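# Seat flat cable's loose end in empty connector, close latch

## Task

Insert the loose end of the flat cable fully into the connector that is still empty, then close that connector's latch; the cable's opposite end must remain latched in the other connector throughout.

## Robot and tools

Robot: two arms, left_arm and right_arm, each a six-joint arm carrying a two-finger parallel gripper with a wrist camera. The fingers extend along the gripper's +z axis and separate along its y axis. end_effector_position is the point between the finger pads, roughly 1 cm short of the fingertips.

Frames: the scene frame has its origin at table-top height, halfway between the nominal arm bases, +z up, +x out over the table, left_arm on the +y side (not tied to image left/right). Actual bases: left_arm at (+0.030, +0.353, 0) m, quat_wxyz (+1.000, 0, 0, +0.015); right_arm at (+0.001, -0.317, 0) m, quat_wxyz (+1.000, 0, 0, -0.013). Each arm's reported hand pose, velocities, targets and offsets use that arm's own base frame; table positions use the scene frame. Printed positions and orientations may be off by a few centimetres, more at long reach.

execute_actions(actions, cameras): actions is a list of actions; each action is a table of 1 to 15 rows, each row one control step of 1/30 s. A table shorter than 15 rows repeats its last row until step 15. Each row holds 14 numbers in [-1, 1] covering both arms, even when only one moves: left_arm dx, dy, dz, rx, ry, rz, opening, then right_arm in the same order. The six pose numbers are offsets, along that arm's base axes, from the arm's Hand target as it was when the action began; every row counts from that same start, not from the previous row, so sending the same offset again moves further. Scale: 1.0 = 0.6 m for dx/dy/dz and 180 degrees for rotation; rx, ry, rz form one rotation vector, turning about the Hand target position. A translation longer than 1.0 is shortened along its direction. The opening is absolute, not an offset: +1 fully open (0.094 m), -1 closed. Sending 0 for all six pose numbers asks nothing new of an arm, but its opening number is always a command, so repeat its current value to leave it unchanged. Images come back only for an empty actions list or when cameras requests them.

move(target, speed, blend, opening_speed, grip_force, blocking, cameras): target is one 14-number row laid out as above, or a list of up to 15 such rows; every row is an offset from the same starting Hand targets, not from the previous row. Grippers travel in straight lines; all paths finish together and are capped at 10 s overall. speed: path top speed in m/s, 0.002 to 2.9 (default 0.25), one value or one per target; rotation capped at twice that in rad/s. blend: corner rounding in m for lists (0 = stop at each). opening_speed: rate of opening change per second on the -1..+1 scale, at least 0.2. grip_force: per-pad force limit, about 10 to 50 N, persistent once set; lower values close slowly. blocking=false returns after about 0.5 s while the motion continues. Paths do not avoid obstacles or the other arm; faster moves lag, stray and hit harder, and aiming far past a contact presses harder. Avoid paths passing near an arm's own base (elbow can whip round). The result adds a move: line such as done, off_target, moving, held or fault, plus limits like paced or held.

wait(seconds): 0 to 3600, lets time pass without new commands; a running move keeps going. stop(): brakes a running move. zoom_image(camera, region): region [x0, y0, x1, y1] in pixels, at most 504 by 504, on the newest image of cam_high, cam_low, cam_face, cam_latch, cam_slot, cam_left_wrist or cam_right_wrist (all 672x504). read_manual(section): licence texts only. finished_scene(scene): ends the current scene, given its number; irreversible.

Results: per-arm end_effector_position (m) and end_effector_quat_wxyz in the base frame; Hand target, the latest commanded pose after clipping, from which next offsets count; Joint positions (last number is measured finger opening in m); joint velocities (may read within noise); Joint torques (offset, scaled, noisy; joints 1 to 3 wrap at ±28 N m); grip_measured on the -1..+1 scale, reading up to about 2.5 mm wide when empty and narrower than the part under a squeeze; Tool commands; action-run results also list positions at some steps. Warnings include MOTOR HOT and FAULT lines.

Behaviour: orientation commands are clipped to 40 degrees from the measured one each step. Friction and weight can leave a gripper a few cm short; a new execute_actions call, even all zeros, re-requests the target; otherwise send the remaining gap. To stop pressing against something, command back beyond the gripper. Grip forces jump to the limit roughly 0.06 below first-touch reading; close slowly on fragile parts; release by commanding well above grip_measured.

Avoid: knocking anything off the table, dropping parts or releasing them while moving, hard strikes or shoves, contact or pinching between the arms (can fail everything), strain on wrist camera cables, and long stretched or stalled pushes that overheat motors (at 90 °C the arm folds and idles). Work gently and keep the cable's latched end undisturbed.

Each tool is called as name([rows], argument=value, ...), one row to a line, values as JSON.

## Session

Scene 1 is done. On to scene 2.

execute_actions(actions=[])

Scene clock: 0.00 s.
left_arm: end_effector_position=(+0.4594, +0.0718, +0.3482) grip_measured=+1.000 end_effector_quat_wxyz=(+0.520, -0.230, +0.821, +0.057) | right_arm: end_effector_position=(+0.3916, -0.0221, +0.2397) grip_measured=+1.000 end_effector_quat_wxyz=(+0.520, +0.126, +0.841, -0.075)
Joint positions: left_arm=[0.035 1.531 1.617 -0.581 -0.308 -0.327 0.094] | right_arm=[0.098 1.201 0.918 -0.213 0.347 0.187 0.094]
Joint velocities: within noise
Joint torques (N m): no reading
Heat: left arm: 40 °C; right arm: 35 °C.
Hand target: left_arm +0.4575, +0.0723, +0.3597; +0.532, -0.231, +0.813, +0.055 | right_arm +0.3904, -0.0227, +0.2419; +0.520, +0.127, +0.841, -0.076
Tool commands: left_gripper/opening=+1.0 right_gripper/opening=+1.0

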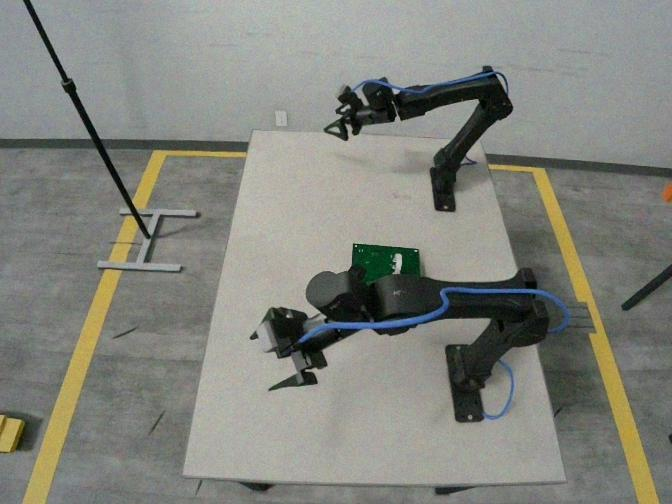

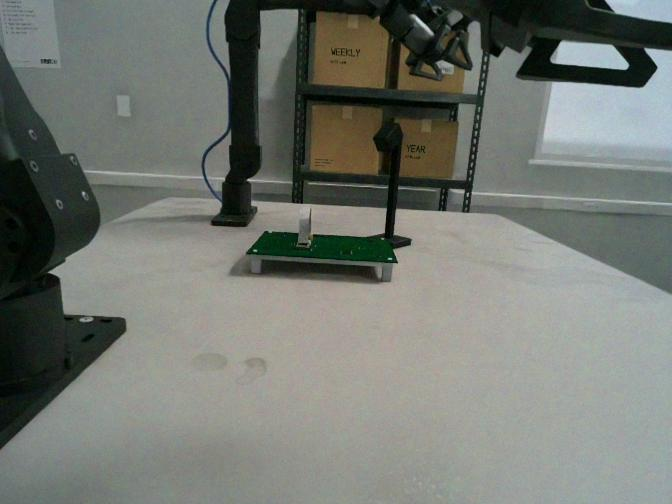

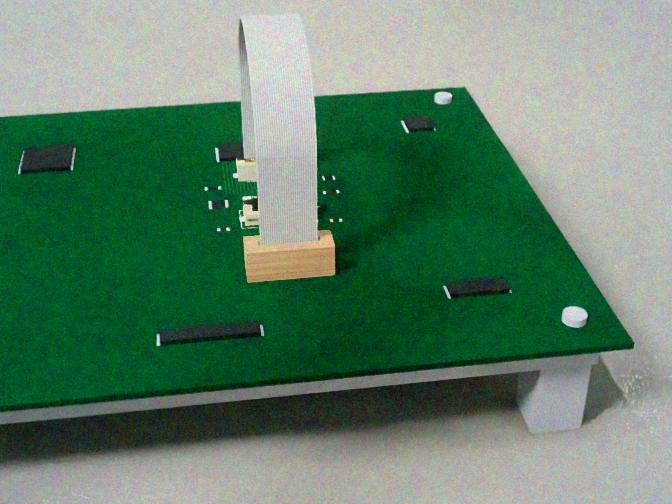

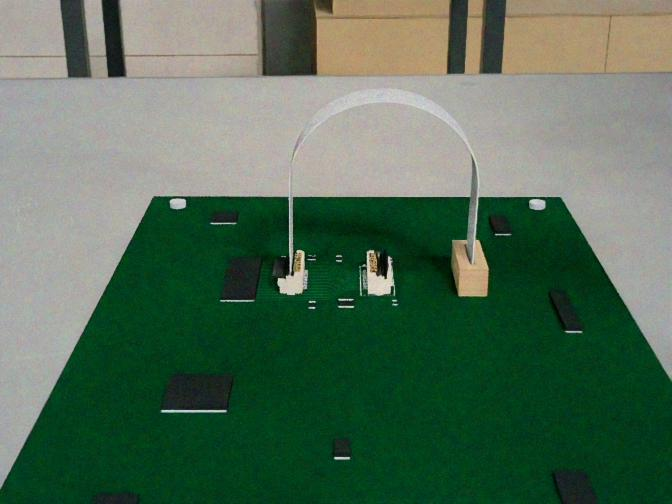

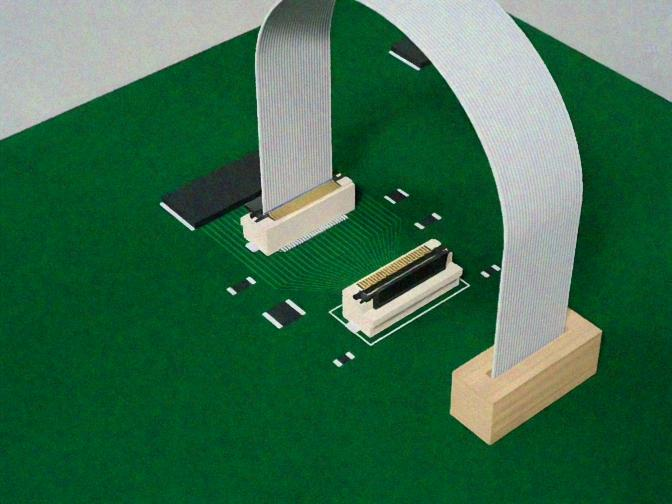

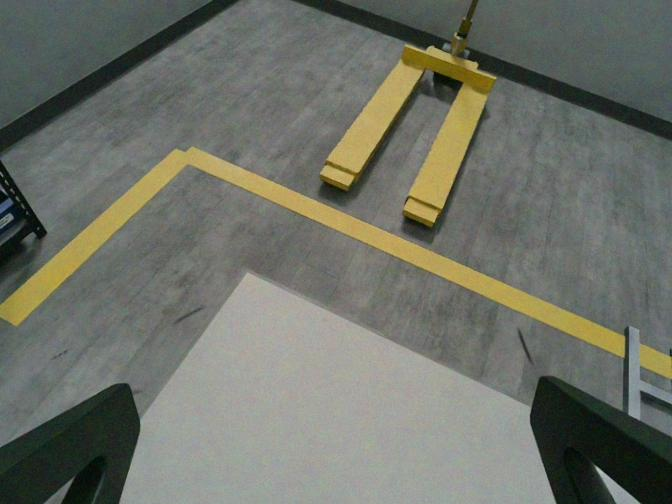

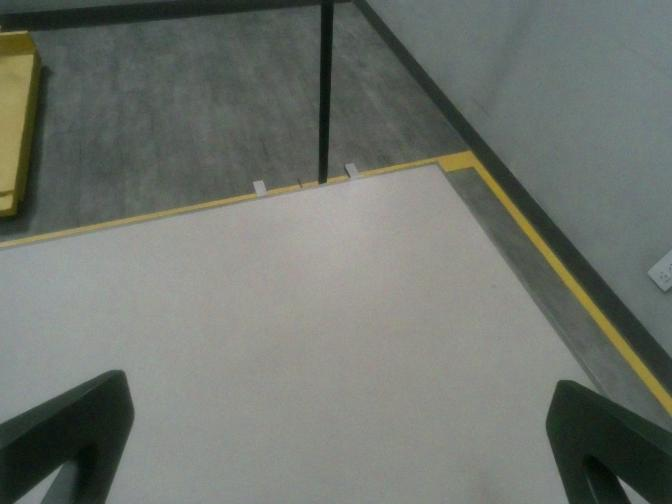

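move(target=[0,0,0,0,0,0,1, -0.4657,0.5378,0.0135,0.0135,0.1017,0.0932,0], speed=0.25, cameras=["cam_right_wrist","cam_high"])

Scene clock: 43.43 s.
left_arm: end_effector_position=(+0.4594, +0.0718, +0.3482) grip_measured=+1.000 end_effector_quat_wxyz=(+0.520, -0.230, +0.821, +0.057) | right_arm: end_effector_position=(+0.1103, +0.2982, +0.2444) grip_measured=+0.002 end_effector_quat_wxyz=(+0.380, -0.013, +0.925, +0.019)
Joint positions: left_arm=[0.035 1.531 1.617 -0.581 -0.308 -0.327 0.094] | right_arm=[1.624 1.667 1.673 -1.565 0.78 1.591 0.047]
Joint torques (N m): left_arm=[-0.01 -7.51 6.46 1.9 -0.11 -0.02] | right_arm=[-0.12 -6.02 9.88 0.2 0.48 0.05]
Heat: left arm: 42 °C; right arm: 35 °C.
Hand target: left_arm +0.4575, +0.0723, +0.3597; +0.532, -0.231, +0.813, +0.055 | right_arm +0.1109, +0.3000, +0.2499; +0.383, +0.000, +0.924, -0.001
Off the commanded pose: left_arm 0.012 m, 2 deg | right_arm 0.006 m, 3 deg.
joint sent to its limit (right arm) — joint 4 (wrist pitch), lower limit. The joint targets are off in orientation, not in position.
move: off_target (right_arm)
Images, in order (width x height): cam_high 672x504, cam_right_wrist 672x504.

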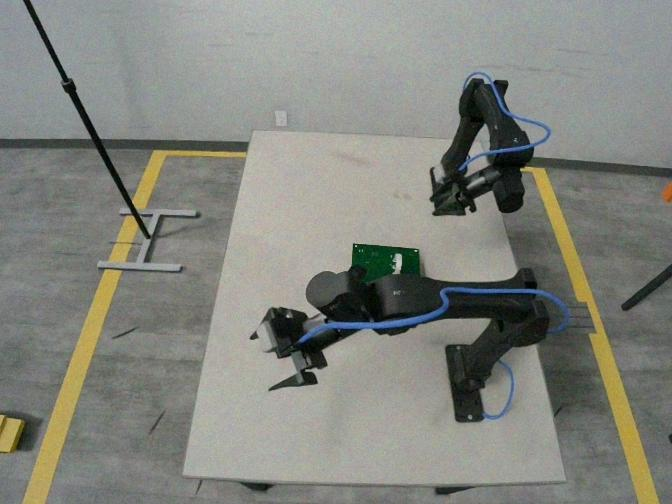

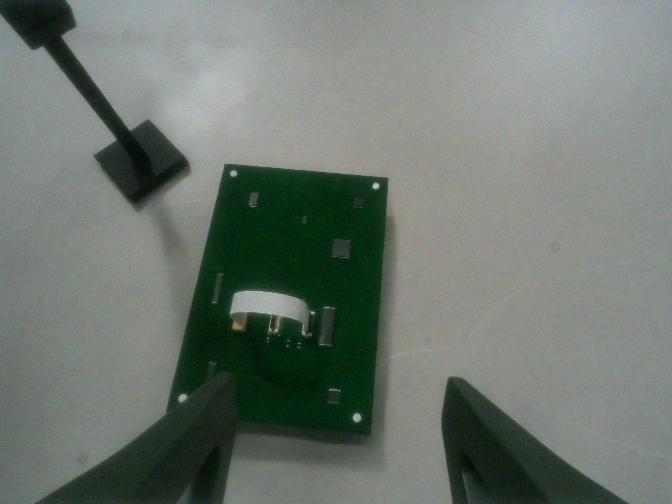

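move(target=[0,0,0,0,0,0,1, -0.0348,0.1333,-0.2748,-0.0013,-0.0553,-0.0213,-0.7], speed=0.15, grip_force=25, cameras=["cam_right_wrist","cam_face","cam_latch"])

Scene clock: 103.23 s.
left_arm: end_effector_position=(+0.4594, +0.0718, +0.3482) grip_measured=+1.000 end_effector_quat_wxyz=(+0.520, -0.230, +0.821, +0.057) | right_arm: end_effector_position=(+0.0901, +0.3711, +0.0838) grip_measured=-0.698 end_effector_quat_wxyz=(+0.453, +0.027, +0.891, -0.028)
Joint positions: left_arm=[0.035 1.531 1.617 -0.581 -0.308 -0.327 0.094] | right_arm=[1.711 2.175 1.617 -1.317 0.906 1.92 0.014]
Joint torques (N m): left_arm=[-0.01 -7.53 6.48 1.9 -0.11 -0.02] | right_arm=[0.01 -9.65 8.95 -0.09 0.62 0.08]
Heat: left arm: 42 °C; right arm: 35 °C.
Hand target: left_arm +0.4575, +0.0723, +0.3597; +0.532, -0.231, +0.813, +0.055 | right_arm +0.0901, +0.3800, +0.0851; +0.461, +0.031, +0.887, -0.016
Off the commanded pose: left_arm 0.012 m, 2 deg | right_arm 0.009 m, 2 deg.
grip_force (N): 25, 25
move: done
Images, in order (width x height): cam_face 672x504, cam_latch 672x504, cam_right_wrist 672x504.

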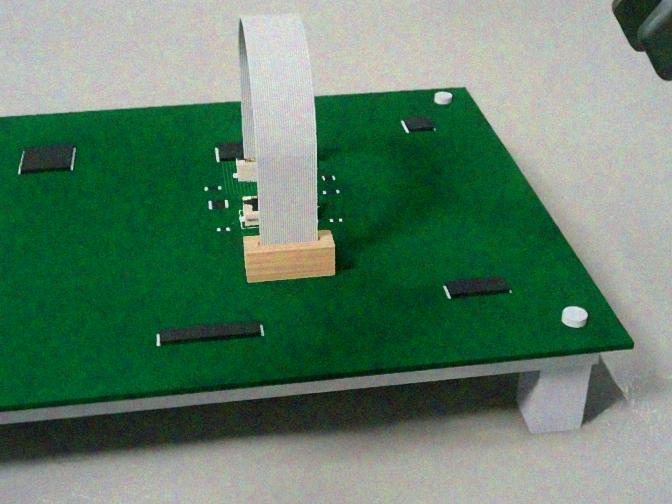

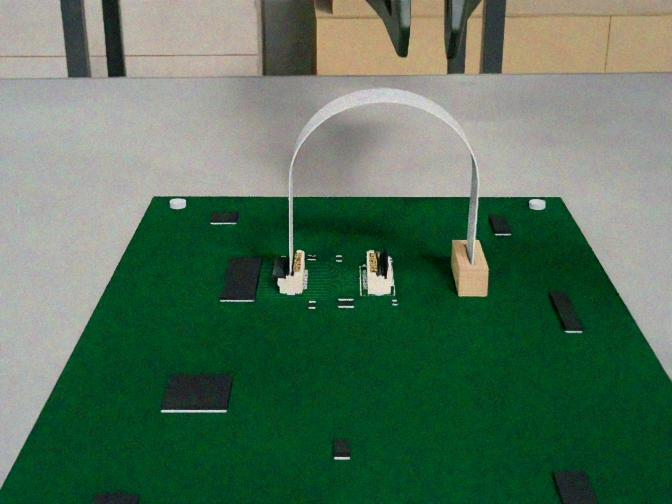

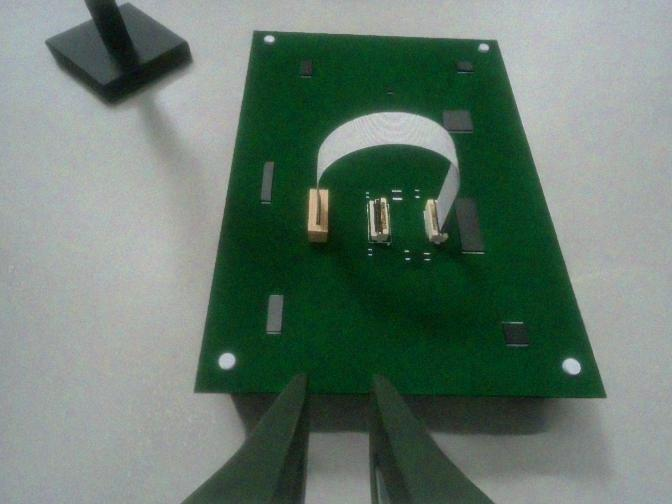

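zoom_image(camera="cam_right_wrist", region=[290, 170, 490, 270])

Scaled by 2.520 from the camera's image (finer frame: 960x720).

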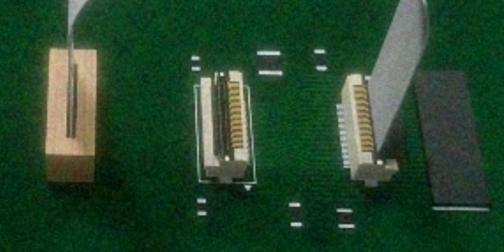

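move(target=[0,0,0,0,0,0,1, 0.1,0.0,-0.0467,0.011,0,0,-0.7], speed=0.08, cameras=["cam_right_wrist","cam_face","cam_latch"])

Scene clock: 197.03 s.
left_arm: end_effector_position=(+0.4594, +0.0718, +0.3482) grip_measured=+1.000 end_effector_quat_wxyz=(+0.520, -0.230, +0.821, +0.057) | right_arm: end_effector_position=(+0.1467, +0.3826, +0.0476) grip_measured=-0.698 end_effector_quat_wxyz=(+0.451, +0.035, +0.892, -0.009)
Joint positions: left_arm=[0.035 1.531 1.617 -0.581 -0.308 -0.327 0.094] | right_arm=[1.564 2.175 1.478 -0.945 0.935 1.679 0.014]
Joint torques (N m): left_arm=[-0.01 -7.51 6.48 1.9 -0.11 -0.02] | right_arm=[-0.28 -14.23 4.44 0.39 0.71 -0.01]
Heat: left arm: 43 °C; right arm: 36 °C.
Hand target: left_arm +0.4575, +0.0723, +0.3597; +0.532, -0.231, +0.813, +0.055 | right_arm +0.1501, +0.3801, +0.0571; +0.461, +0.039, +0.887, +0.000
Off the commanded pose: left_arm 0.012 m, 2 deg | right_arm 0.010 m, 2 deg.
grip_force (N): 25, 25
move: done
Images, in order (width x height): cam_face 672x504, cam_latch 672x504, cam_right_wrist 672x504.

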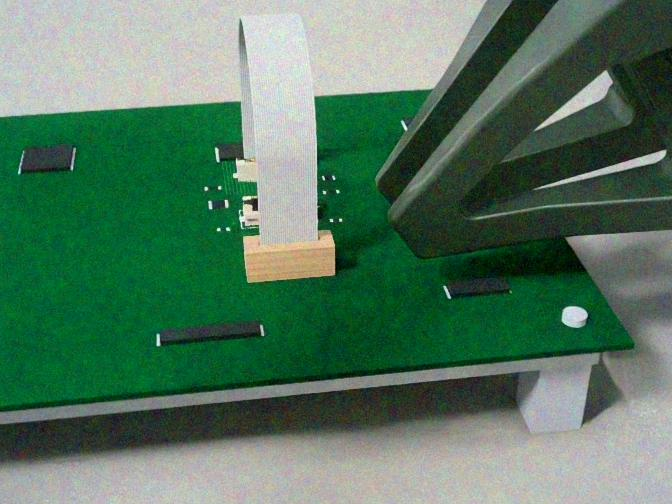

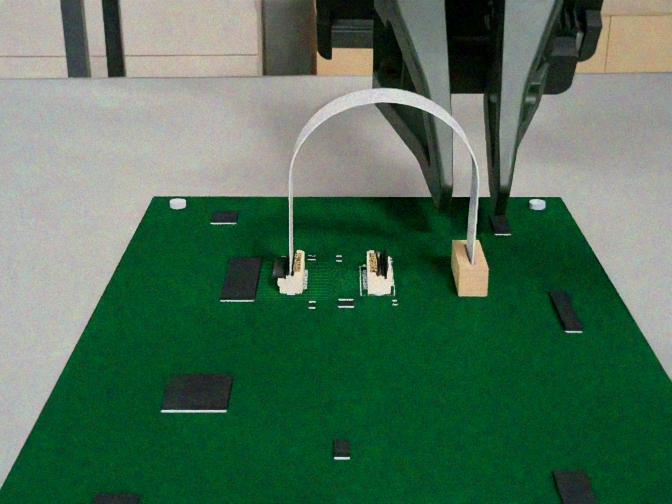

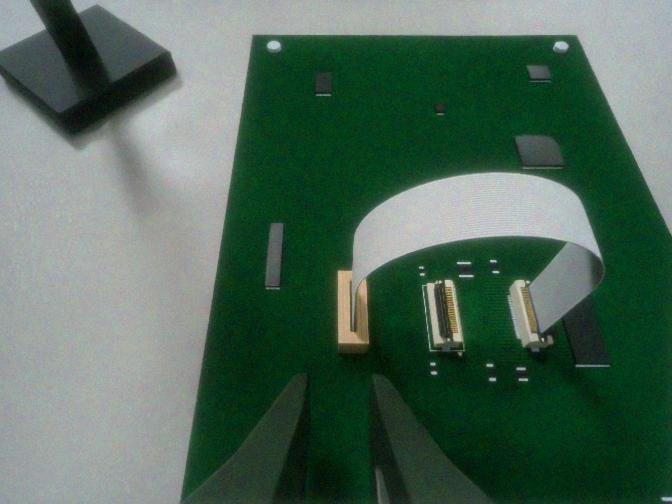

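zoom_image(camera="cam_right_wrist", region=[320, 250, 480, 370])

zoom_image(camera="cam_latch", region=[340, 180, 540, 310])

Scaled by 3.150 from the camera's image (finer frame: 960x720).

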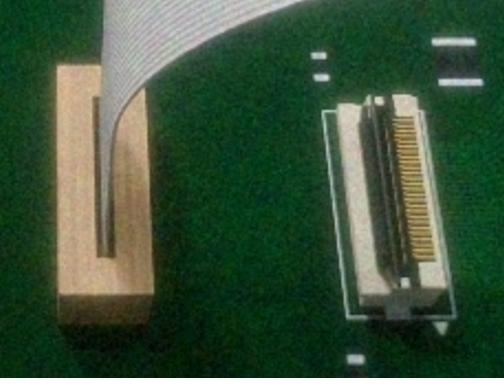

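Scaled by 2.520 from the camera's image (finer frame: 960x720).

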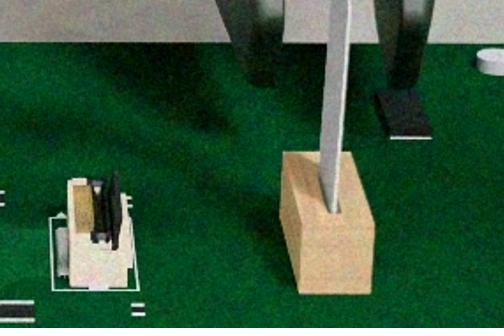

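move([
  [0,0,0,0,0,0,1, 0.005,-0.011,0.009,-0.001,0,-0.002,-0.7],
  [0,0,0,0,0,0,1, 0.026,-0.011,0.0085,-0.001,0,-0.002,-0.7],
], speed=0.05, cameras=["cam_right_wrist","cam_face","cam_latch"])

Scene clock: 297.73 s.
left_arm: end_effector_position=(+0.4594, +0.0718, +0.3482) grip_measured=+1.000 end_effector_quat_wxyz=(+0.520, -0.230, +0.821, +0.057) | right_arm: end_effector_position=(+0.1626, +0.3765, +0.0529) grip_measured=-0.698 end_effector_quat_wxyz=(+0.451, +0.037, +0.892, -0.011)
Joint positions: left_arm=[0.035 1.531 1.617 -0.581 -0.308 -0.327 0.094] | right_arm=[1.522 2.138 1.442 -0.898 0.936 1.619 0.014]
Joint torques (N m): left_arm=[-0.01 -7.5 6.48 1.91 -0.11 -0.01] | right_arm=[-0.28 -14.08 4.56 0.48 0.66 -0.04]
Heat: left arm: 44 °C; right arm: 39 °C.
Hand target: left_arm +0.4575, +0.0723, +0.3597; +0.532, -0.231, +0.813, +0.055 | right_arm +0.1656, +0.3735, +0.0621; +0.461, +0.041, +0.887, -0.003
Off the commanded pose: left_arm 0.012 m, 2 deg | right_arm 0.010 m, 2 deg.
grip_force (N): 25, 25
move: done
Images, in order (width x height): cam_face 672x504, cam_latch 672x504, cam_right_wrist 672x504.

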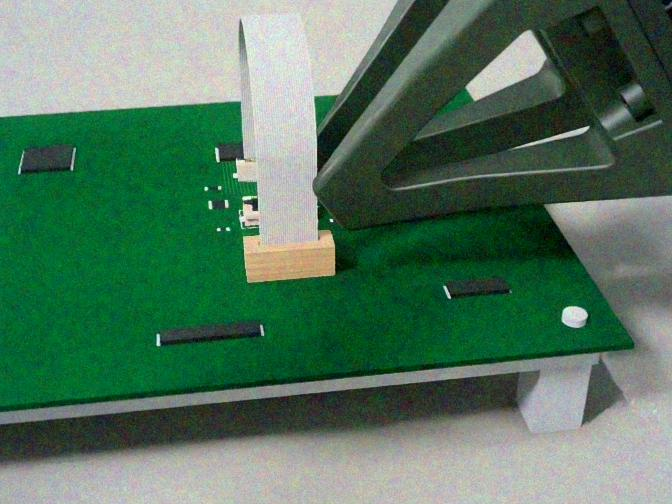

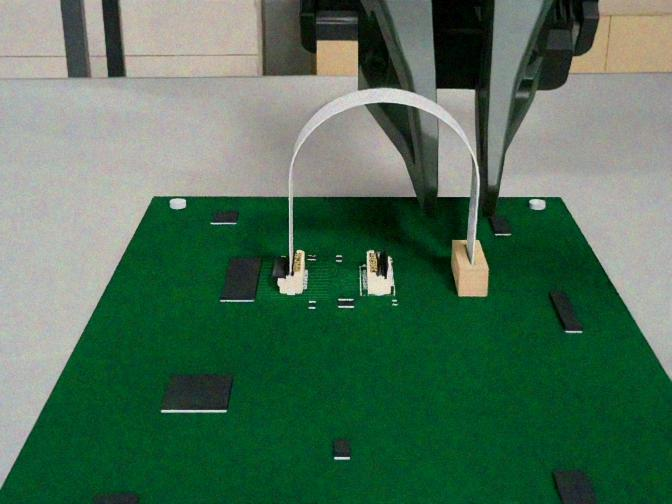

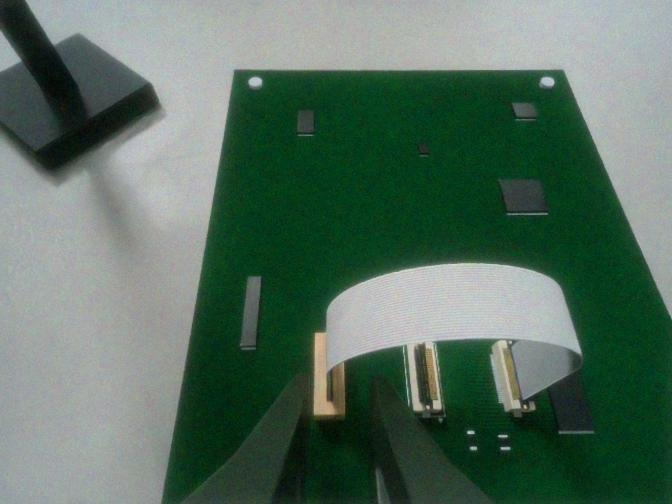

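zoom_image(camera="cam_right_wrist", region=[280, 310, 440, 430])

zoom_image(camera="cam_latch", region=[390, 160, 550, 310])

zoom_image(camera="cam_face", region=[220, 150, 400, 290])

Scaled by 3.150 from the camera's image (finer frame: 960x720).

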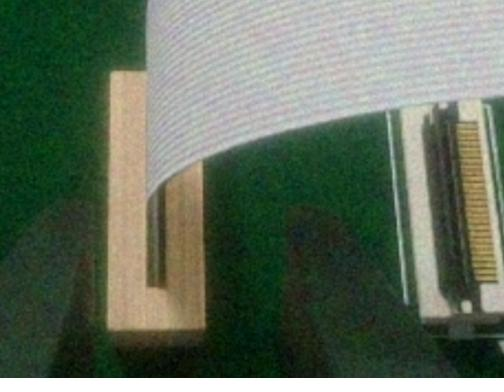

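Scaled by 3.150 from the camera's image (finer frame: 960x720).

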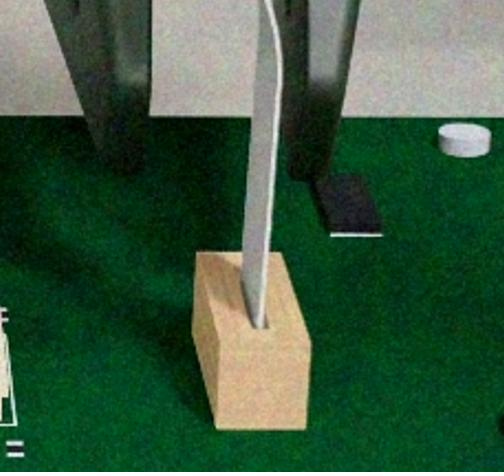

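Scaled by 2.800 from the camera's image (finer frame: 960x720).

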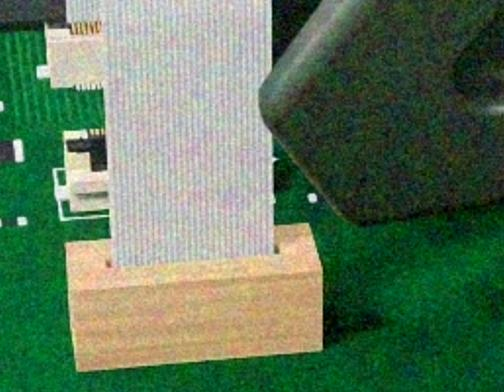

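move(target=[0,0,0,0,0,0,1, 0.0,0.0125,-0.016,-0.0115,0,0,-0.7], speed=0.03)

Scene clock: 408.83 s.
left_arm: end_effector_position=(+0.4594, +0.0718, +0.3482) grip_measured=+1.000 end_effector_quat_wxyz=(+0.520, -0.230, +0.821, +0.057) | right_arm: end_effector_position=(+0.1627, +0.3773, +0.0516) grip_measured=-0.698 end_effector_quat_wxyz=(+0.451, +0.036, +0.892, -0.013)
Joint positions: left_arm=[0.035 1.531 1.617 -0.581 -0.308 -0.327 0.094] | right_arm=[1.522 2.145 1.446 -0.899 0.936 1.616 0.014]
Joint torques (N m): left_arm=[-0.01 -7.54 6.46 1.9 -0.11 -0.03] | right_arm=[-0.1 -9.06 9.29 0.2 0.66 -0.07]
Heat: left arm: 45 °C; right arm: 43 °C.
Hand target: left_arm +0.4575, +0.0723, +0.3597; +0.532, -0.231, +0.813, +0.055 | right_arm +0.1657, +0.3809, +0.0525; +0.461, +0.032, +0.886, -0.020
Off the commanded pose: left_arm 0.012 m, 2 deg | right_arm 0.005 m, 2 deg.
grip_force (N): 25, 25
move: done

move(target=[0,0,0,0,0,0,1, 0.0257,0.0012,0.0025,0,0,0,-0.7], speed=0.03, cameras=["cam_right_wrist","cam_face","cam_latch","cam_slot"])

Scene clock: 417.70 s.
left_arm: end_effector_position=(+0.4594, +0.0718, +0.3482) grip_measured=+1.000 end_effector_quat_wxyz=(+0.520, -0.230, +0.821, +0.057) | right_arm: end_effector_position=(+0.1766, +0.3754, +0.0518) grip_measured=-0.698 end_effector_quat_wxyz=(+0.451, +0.028, +0.892, -0.025)
Joint positions: left_arm=[0.035 1.531 1.617 -0.581 -0.308 -0.327 0.094] | right_arm=[1.487 2.145 1.447 -0.875 0.938 1.552 0.014]
Joint torques (N m): left_arm=[0.01 -7.53 6.46 1.9 -0.11 -0.02] | right_arm=[-0.31 -9.92 8.51 0.47 0.66 -0.02]
Heat: left arm: 45 °C; right arm: 42 °C.
Hand target: left_arm +0.4575, +0.0723, +0.3597; +0.532, -0.231, +0.813, +0.055 | right_arm +0.1811, +0.3817, +0.0540; +0.461, +0.032, +0.886, -0.019
Off the commanded pose: left_arm 0.012 m, 2 deg | right_arm 0.008 m, 2 deg.
grip_force (N): 25, 25
move: done
Images, in order (width x height): cam_face 672x504, cam_latch 672x504, cam_slot 672x504, cam_right_wrist 672x504.

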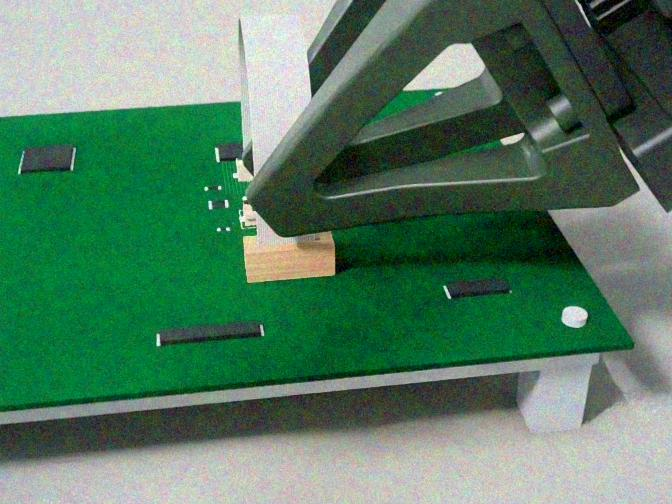

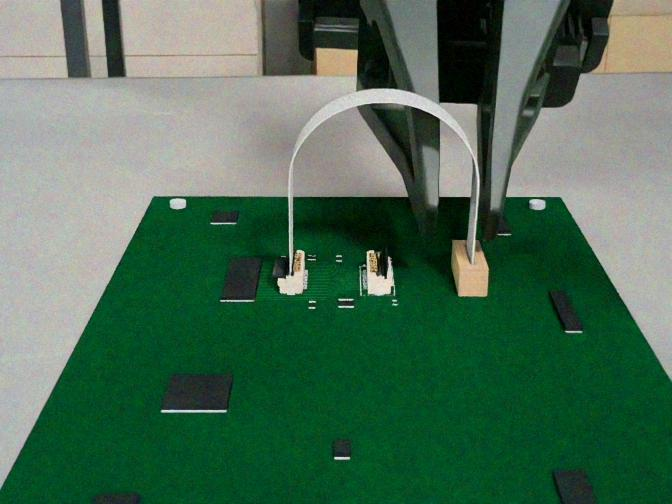

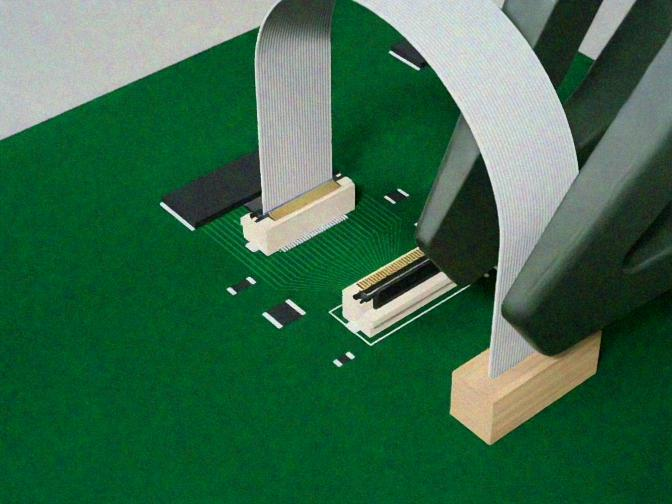

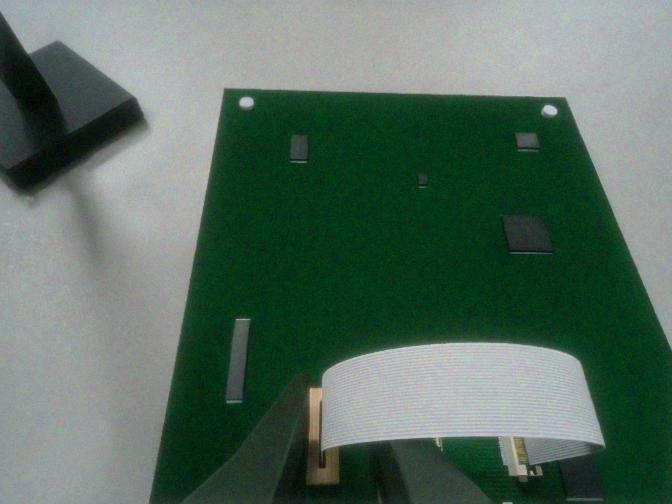

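move(target=[0,0,0,0,0,0,1, 0.0,0.0108,0.0044,0.0092,0,0,-0.7], speed=0.02, cameras=["cam_right_wrist","cam_latch"])

zoom_image(camera="cam_latch", region=[390, 160, 550, 310])

Scene clock: 479.20 s.
left_arm: end_effector_position=(+0.4594, +0.0718, +0.3482) grip_measured=+1.000 end_effector_quat_wxyz=(+0.520, -0.230, +0.821, +0.057) | right_arm: end_effector_position=(+0.1768, +0.3782, +0.0518) grip_measured=-0.698 end_effector_quat_wxyz=(+0.452, +0.032, +0.892, -0.018)
Joint positions: left_arm=[0.035 1.531 1.617 -0.581 -0.308 -0.327 0.094] | right_arm=[1.487 2.145 1.447 -0.86 0.938 1.551 0.014]
Joint torques (N m): left_arm=[-0.01 -7.53 6.45 1.9 -0.11 -0.02] | right_arm=[-0.14 -9.98 9.88 0.55 0.64 -0.01]
Heat: left arm: 45 °C; right arm: 40 °C.
Hand target: left_arm +0.4575, +0.0723, +0.3597; +0.532, -0.231, +0.813, +0.055 | right_arm +0.1811, +0.3882, +0.0566; +0.461, +0.039, +0.887, -0.007
Off the commanded pose: left_arm 0.012 m, 2 deg | right_arm 0.012 m, 2 deg.
grip_force (N): 25, 25
move: off_target (right_arm)
Images, in order (width x height): cam_latch 672x504, cam_right_wrist 672x504.

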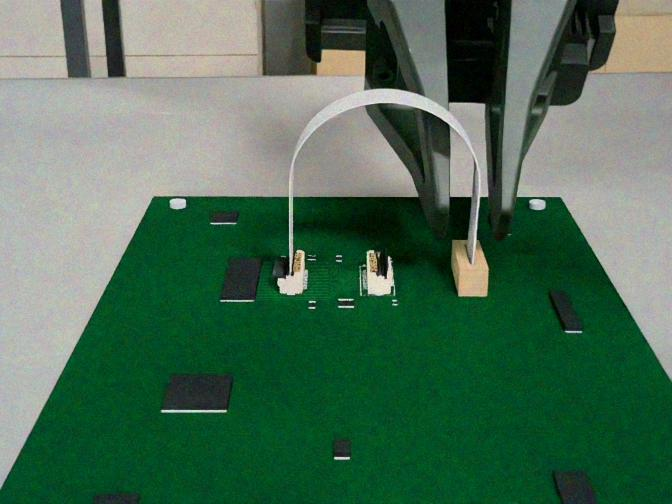

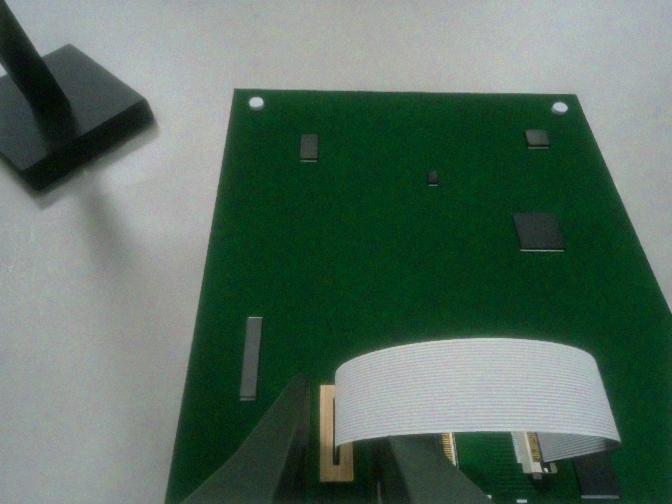

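Scaled by 3.150 from the camera's image (finer frame: 960x720).

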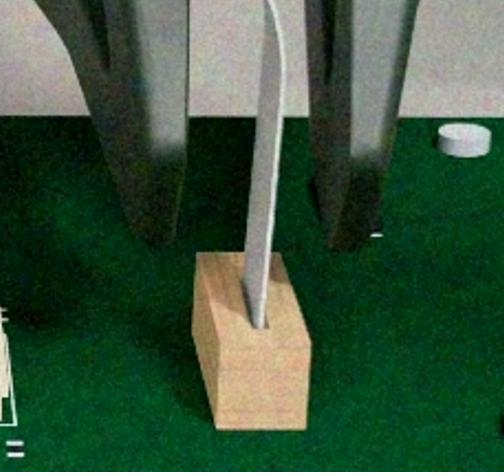

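move(target=[0,0,0,0,0,0,1, 0.0,0.0047,0.0242,0.014,0,0,-0.7], speed=0.03)

Scene clock: 501.03 s.
left_arm: end_effector_position=(+0.4594, +0.0718, +0.3482) grip_measured=+1.000 end_effector_quat_wxyz=(+0.520, -0.230, +0.821, +0.057) | right_arm: end_effector_position=(+0.1769, +0.3790, +0.0519) grip_measured=-0.698 end_effector_quat_wxyz=(+0.452, +0.033, +0.891, -0.016)
Joint positions: left_arm=[0.035 1.531 1.617 -0.581 -0.308 -0.327 0.094] | right_arm=[1.487 2.145 1.447 -0.855 0.938 1.551 0.014]
Joint torques (N m): left_arm=[-0.01 -7.53 6.46 1.9 -0.11 -0.02] | right_arm=[-0.18 -13.71 9.55 0.53 0.59 -0.04]
Heat: left arm: 45 °C; right arm: 39 °C.
Hand target: left_arm +0.4575, +0.0723, +0.3597; +0.532, -0.231, +0.813, +0.055 | right_arm +0.1811, +0.3910, +0.0712; +0.460, +0.049, +0.887, +0.013
Off the commanded pose: left_arm 0.012 m, 2 deg | right_arm 0.023 m, 4 deg.
grip_force (N): 25, 25
move: off_target (right_arm)

move(target=[0,0,0,0,0,0,1, 0.0,0.001,0.0066,0.0038,0,0,-0.7], speed=0.02, cameras=["cam_right_wrist","cam_latch","cam_face"])

zoom_image(camera="cam_latch", region=[390, 160, 550, 310])

zoom_image(camera="cam_face", region=[220, 150, 400, 290])

Scene clock: 509.67 s.
left_arm: end_effector_position=(+0.4594, +0.0718, +0.3482) grip_measured=+1.000 end_effector_quat_wxyz=(+0.520, -0.230, +0.821, +0.057) | right_arm: end_effector_position=(+0.1770, +0.3799, +0.0549) grip_measured=-0.698 end_effector_quat_wxyz=(+0.452, +0.035, +0.891, -0.011)
Joint positions: left_arm=[0.035 1.531 1.617 -0.581 -0.308 -0.327 0.094] | right_arm=[1.487 2.137 1.447 -0.853 0.938 1.551 0.014]
Joint torques (N m): left_arm=[-0.01 -7.54 6.46 1.9 -0.11 -0.01] | right_arm=[-0.38 -14.15 9.8 0.55 0.58 -0.03]
Heat: left arm: 45 °C; right arm: 40 °C.
Hand target: left_arm +0.4575, +0.0723, +0.3597; +0.532, -0.231, +0.813, +0.055 | right_arm +0.1811, +0.3915, +0.0751; +0.460, +0.052, +0.886, +0.018
Off the commanded pose: left_arm 0.012 m, 2 deg | right_arm 0.024 m, 4 deg.
grip_force (N): 25, 25
move: off_target (right_arm)
Images, in order (width x height): cam_face 672x504, cam_latch 672x504, cam_right_wrist 672x504.

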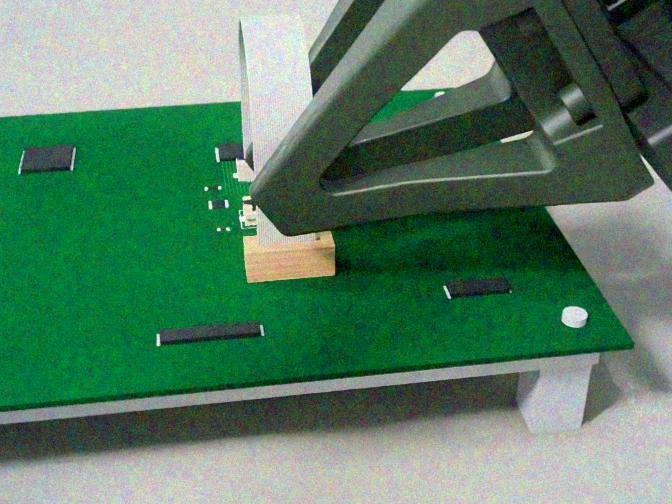

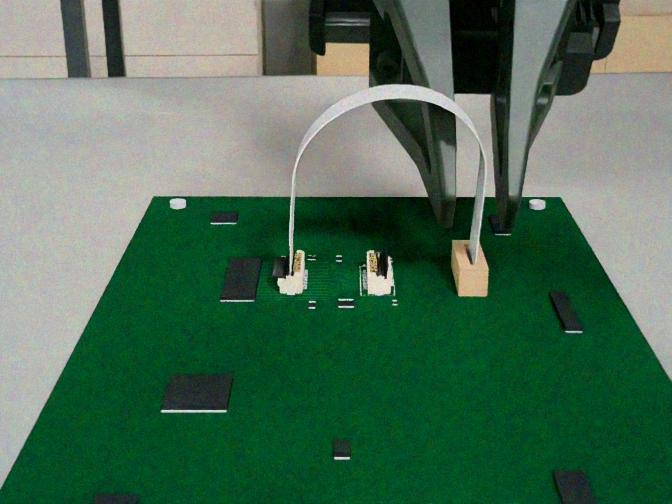

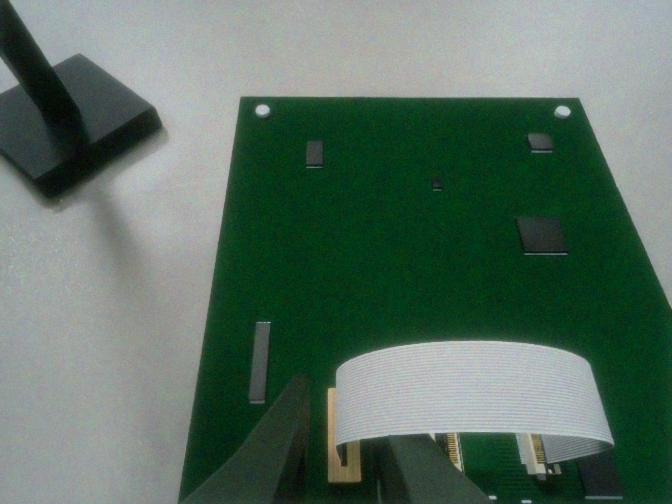

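Scaled by 3.150 from the camera's image (finer frame: 960x720).

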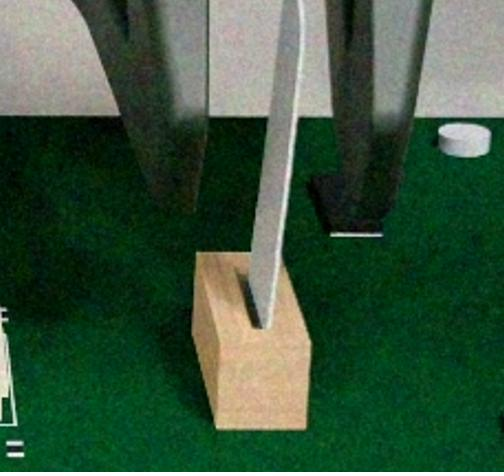

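Scaled by 2.800 from the camera's image (finer frame: 960x720).

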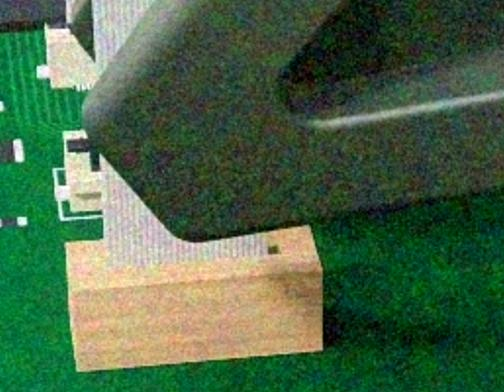

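move(target=[0,0,0,0,0,0,1, 0,0,0,0,0,0,-1], opening_speed=0.2, grip_force=25, cameras=["cam_face","cam_latch","cam_slot"])

zoom_image(camera="cam_latch", region=[390, 160, 550, 310])

zoom_image(camera="cam_face", region=[220, 150, 400, 290])

Scene clock: 537.77 s.
left_arm: end_effector_position=(+0.4594, +0.0718, +0.3482) grip_measured=+1.000 end_effector_quat_wxyz=(+0.520, -0.230, +0.821, +0.057) | right_arm: end_effector_position=(+0.1770, +0.3799, +0.0549) grip_measured=-0.988 end_effector_quat_wxyz=(+0.452, +0.035, +0.891, -0.011)
Joint positions: left_arm=[0.035 1.531 1.617 -0.581 -0.308 -0.327 0.094] | right_arm=[1.487 2.137 1.447 -0.853 0.938 1.551 0.001]
Joint torques (N m): left_arm=[0.01 -7.54 6.49 1.91 -0.11 -0.02] | right_arm=[-0.25 -14.11 9.62 0.56 0.62 -0.01]
Heat: left arm: 45 °C; right arm: 42 °C.
Hand target: left_arm +0.4575, +0.0723, +0.3597; +0.532, -0.231, +0.813, +0.055 | right_arm +0.1811, +0.3916, +0.0751; +0.460, +0.052, +0.886, +0.018
Off the commanded pose: left_arm 0.012 m, 2 deg | right_arm 0.024 m, 4 deg.
grip_force (N): 25, 25
move: done

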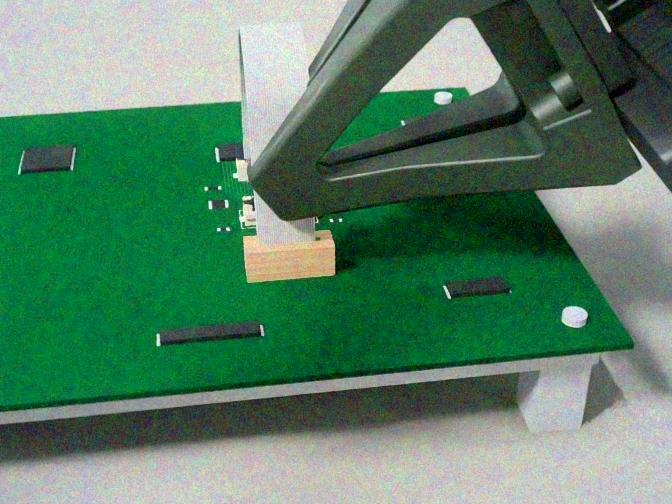

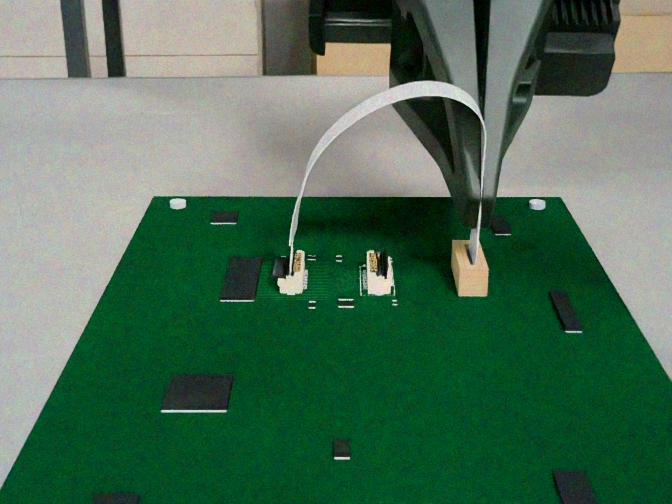

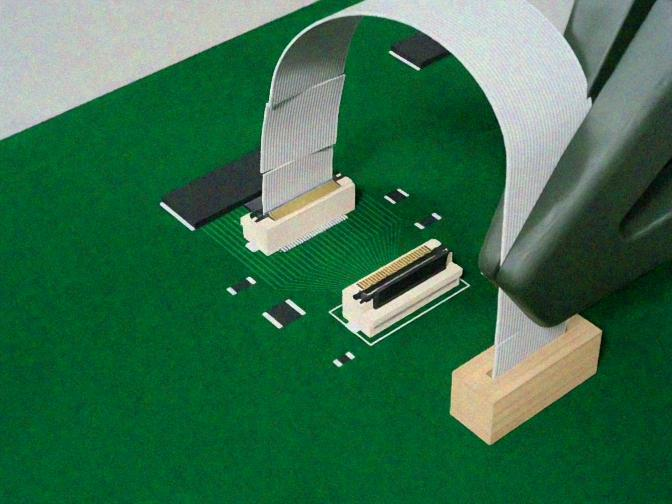

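Scaled by 3.150 from the camera's image (finer frame: 960x720).

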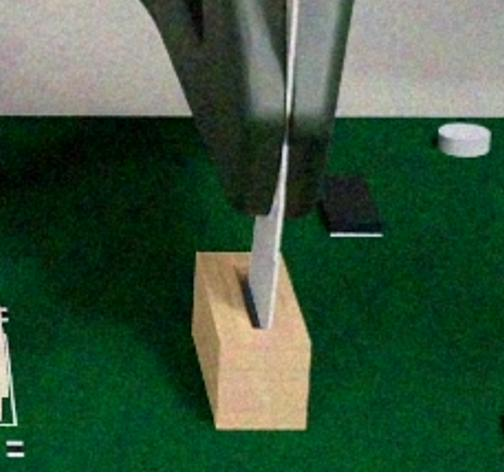

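Scaled by 2.800 from the camera's image (finer frame: 960x720).

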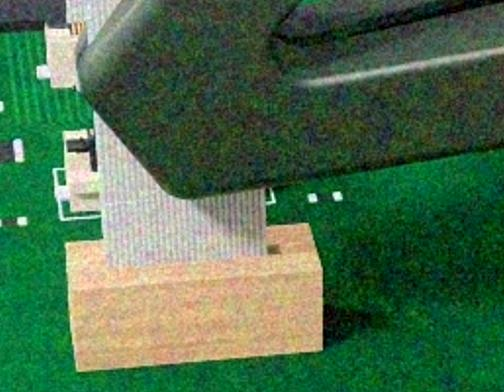

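move(target=[0,0,0,0,0,0,1, 0,-0.0077,0.02,-0.0086,0,0,-1], speed=0.03, cameras=["cam_face","cam_latch","cam_slot"])

Scene clock: 554.23 s.
left_arm: end_effector_position=(+0.4594, +0.0718, +0.3482) grip_measured=+1.000 end_effector_quat_wxyz=(+0.520, -0.230, +0.821, +0.057) | right_arm: end_effector_position=(+0.1771, +0.3813, +0.0670) grip_measured=-0.989 end_effector_quat_wxyz=(+0.452, +0.035, +0.891, -0.010)
Joint positions: left_arm=[0.035 1.531 1.617 -0.581 -0.308 -0.327 0.094] | right_arm=[1.487 2.121 1.473 -0.892 0.938 1.55 0.001]
Joint torques (N m): left_arm=[-0.01 -7.53 6.45 1.9 -0.11 -0.02] | right_arm=[-0.4 -13.96 9.69 0.25 0.62 -0.03]
Heat: left arm: 45 °C; right arm: 42 °C.
Hand target: left_arm +0.4575, +0.0723, +0.3597; +0.532, -0.231, +0.813, +0.055 | right_arm +0.1811, +0.3870, +0.0872; +0.460, +0.046, +0.887, +0.006
Off the commanded pose: left_arm 0.012 m, 2 deg | right_arm 0.021 m, 2 deg.
grip_force (N): 25, 25
move: off_target (right_arm)

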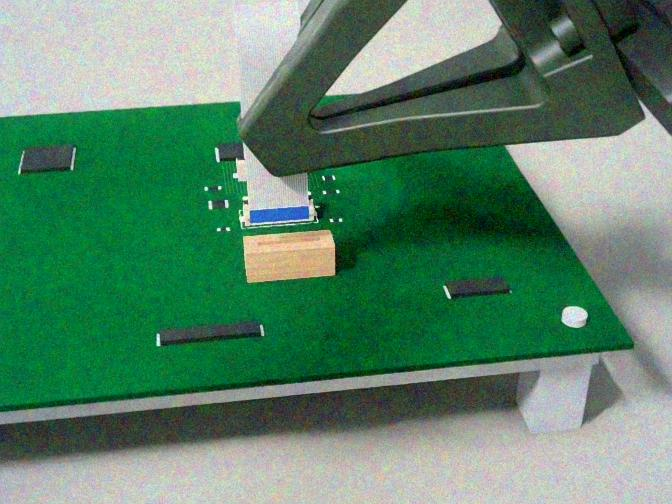

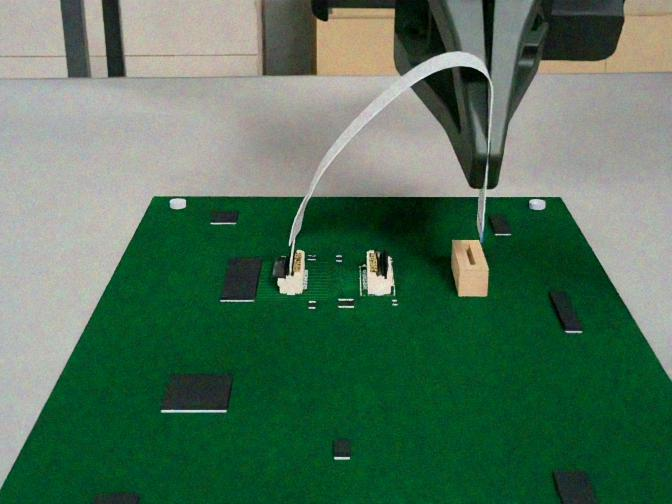

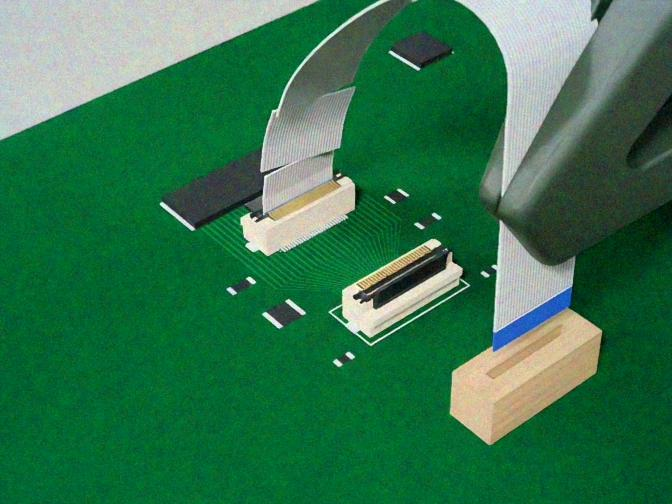

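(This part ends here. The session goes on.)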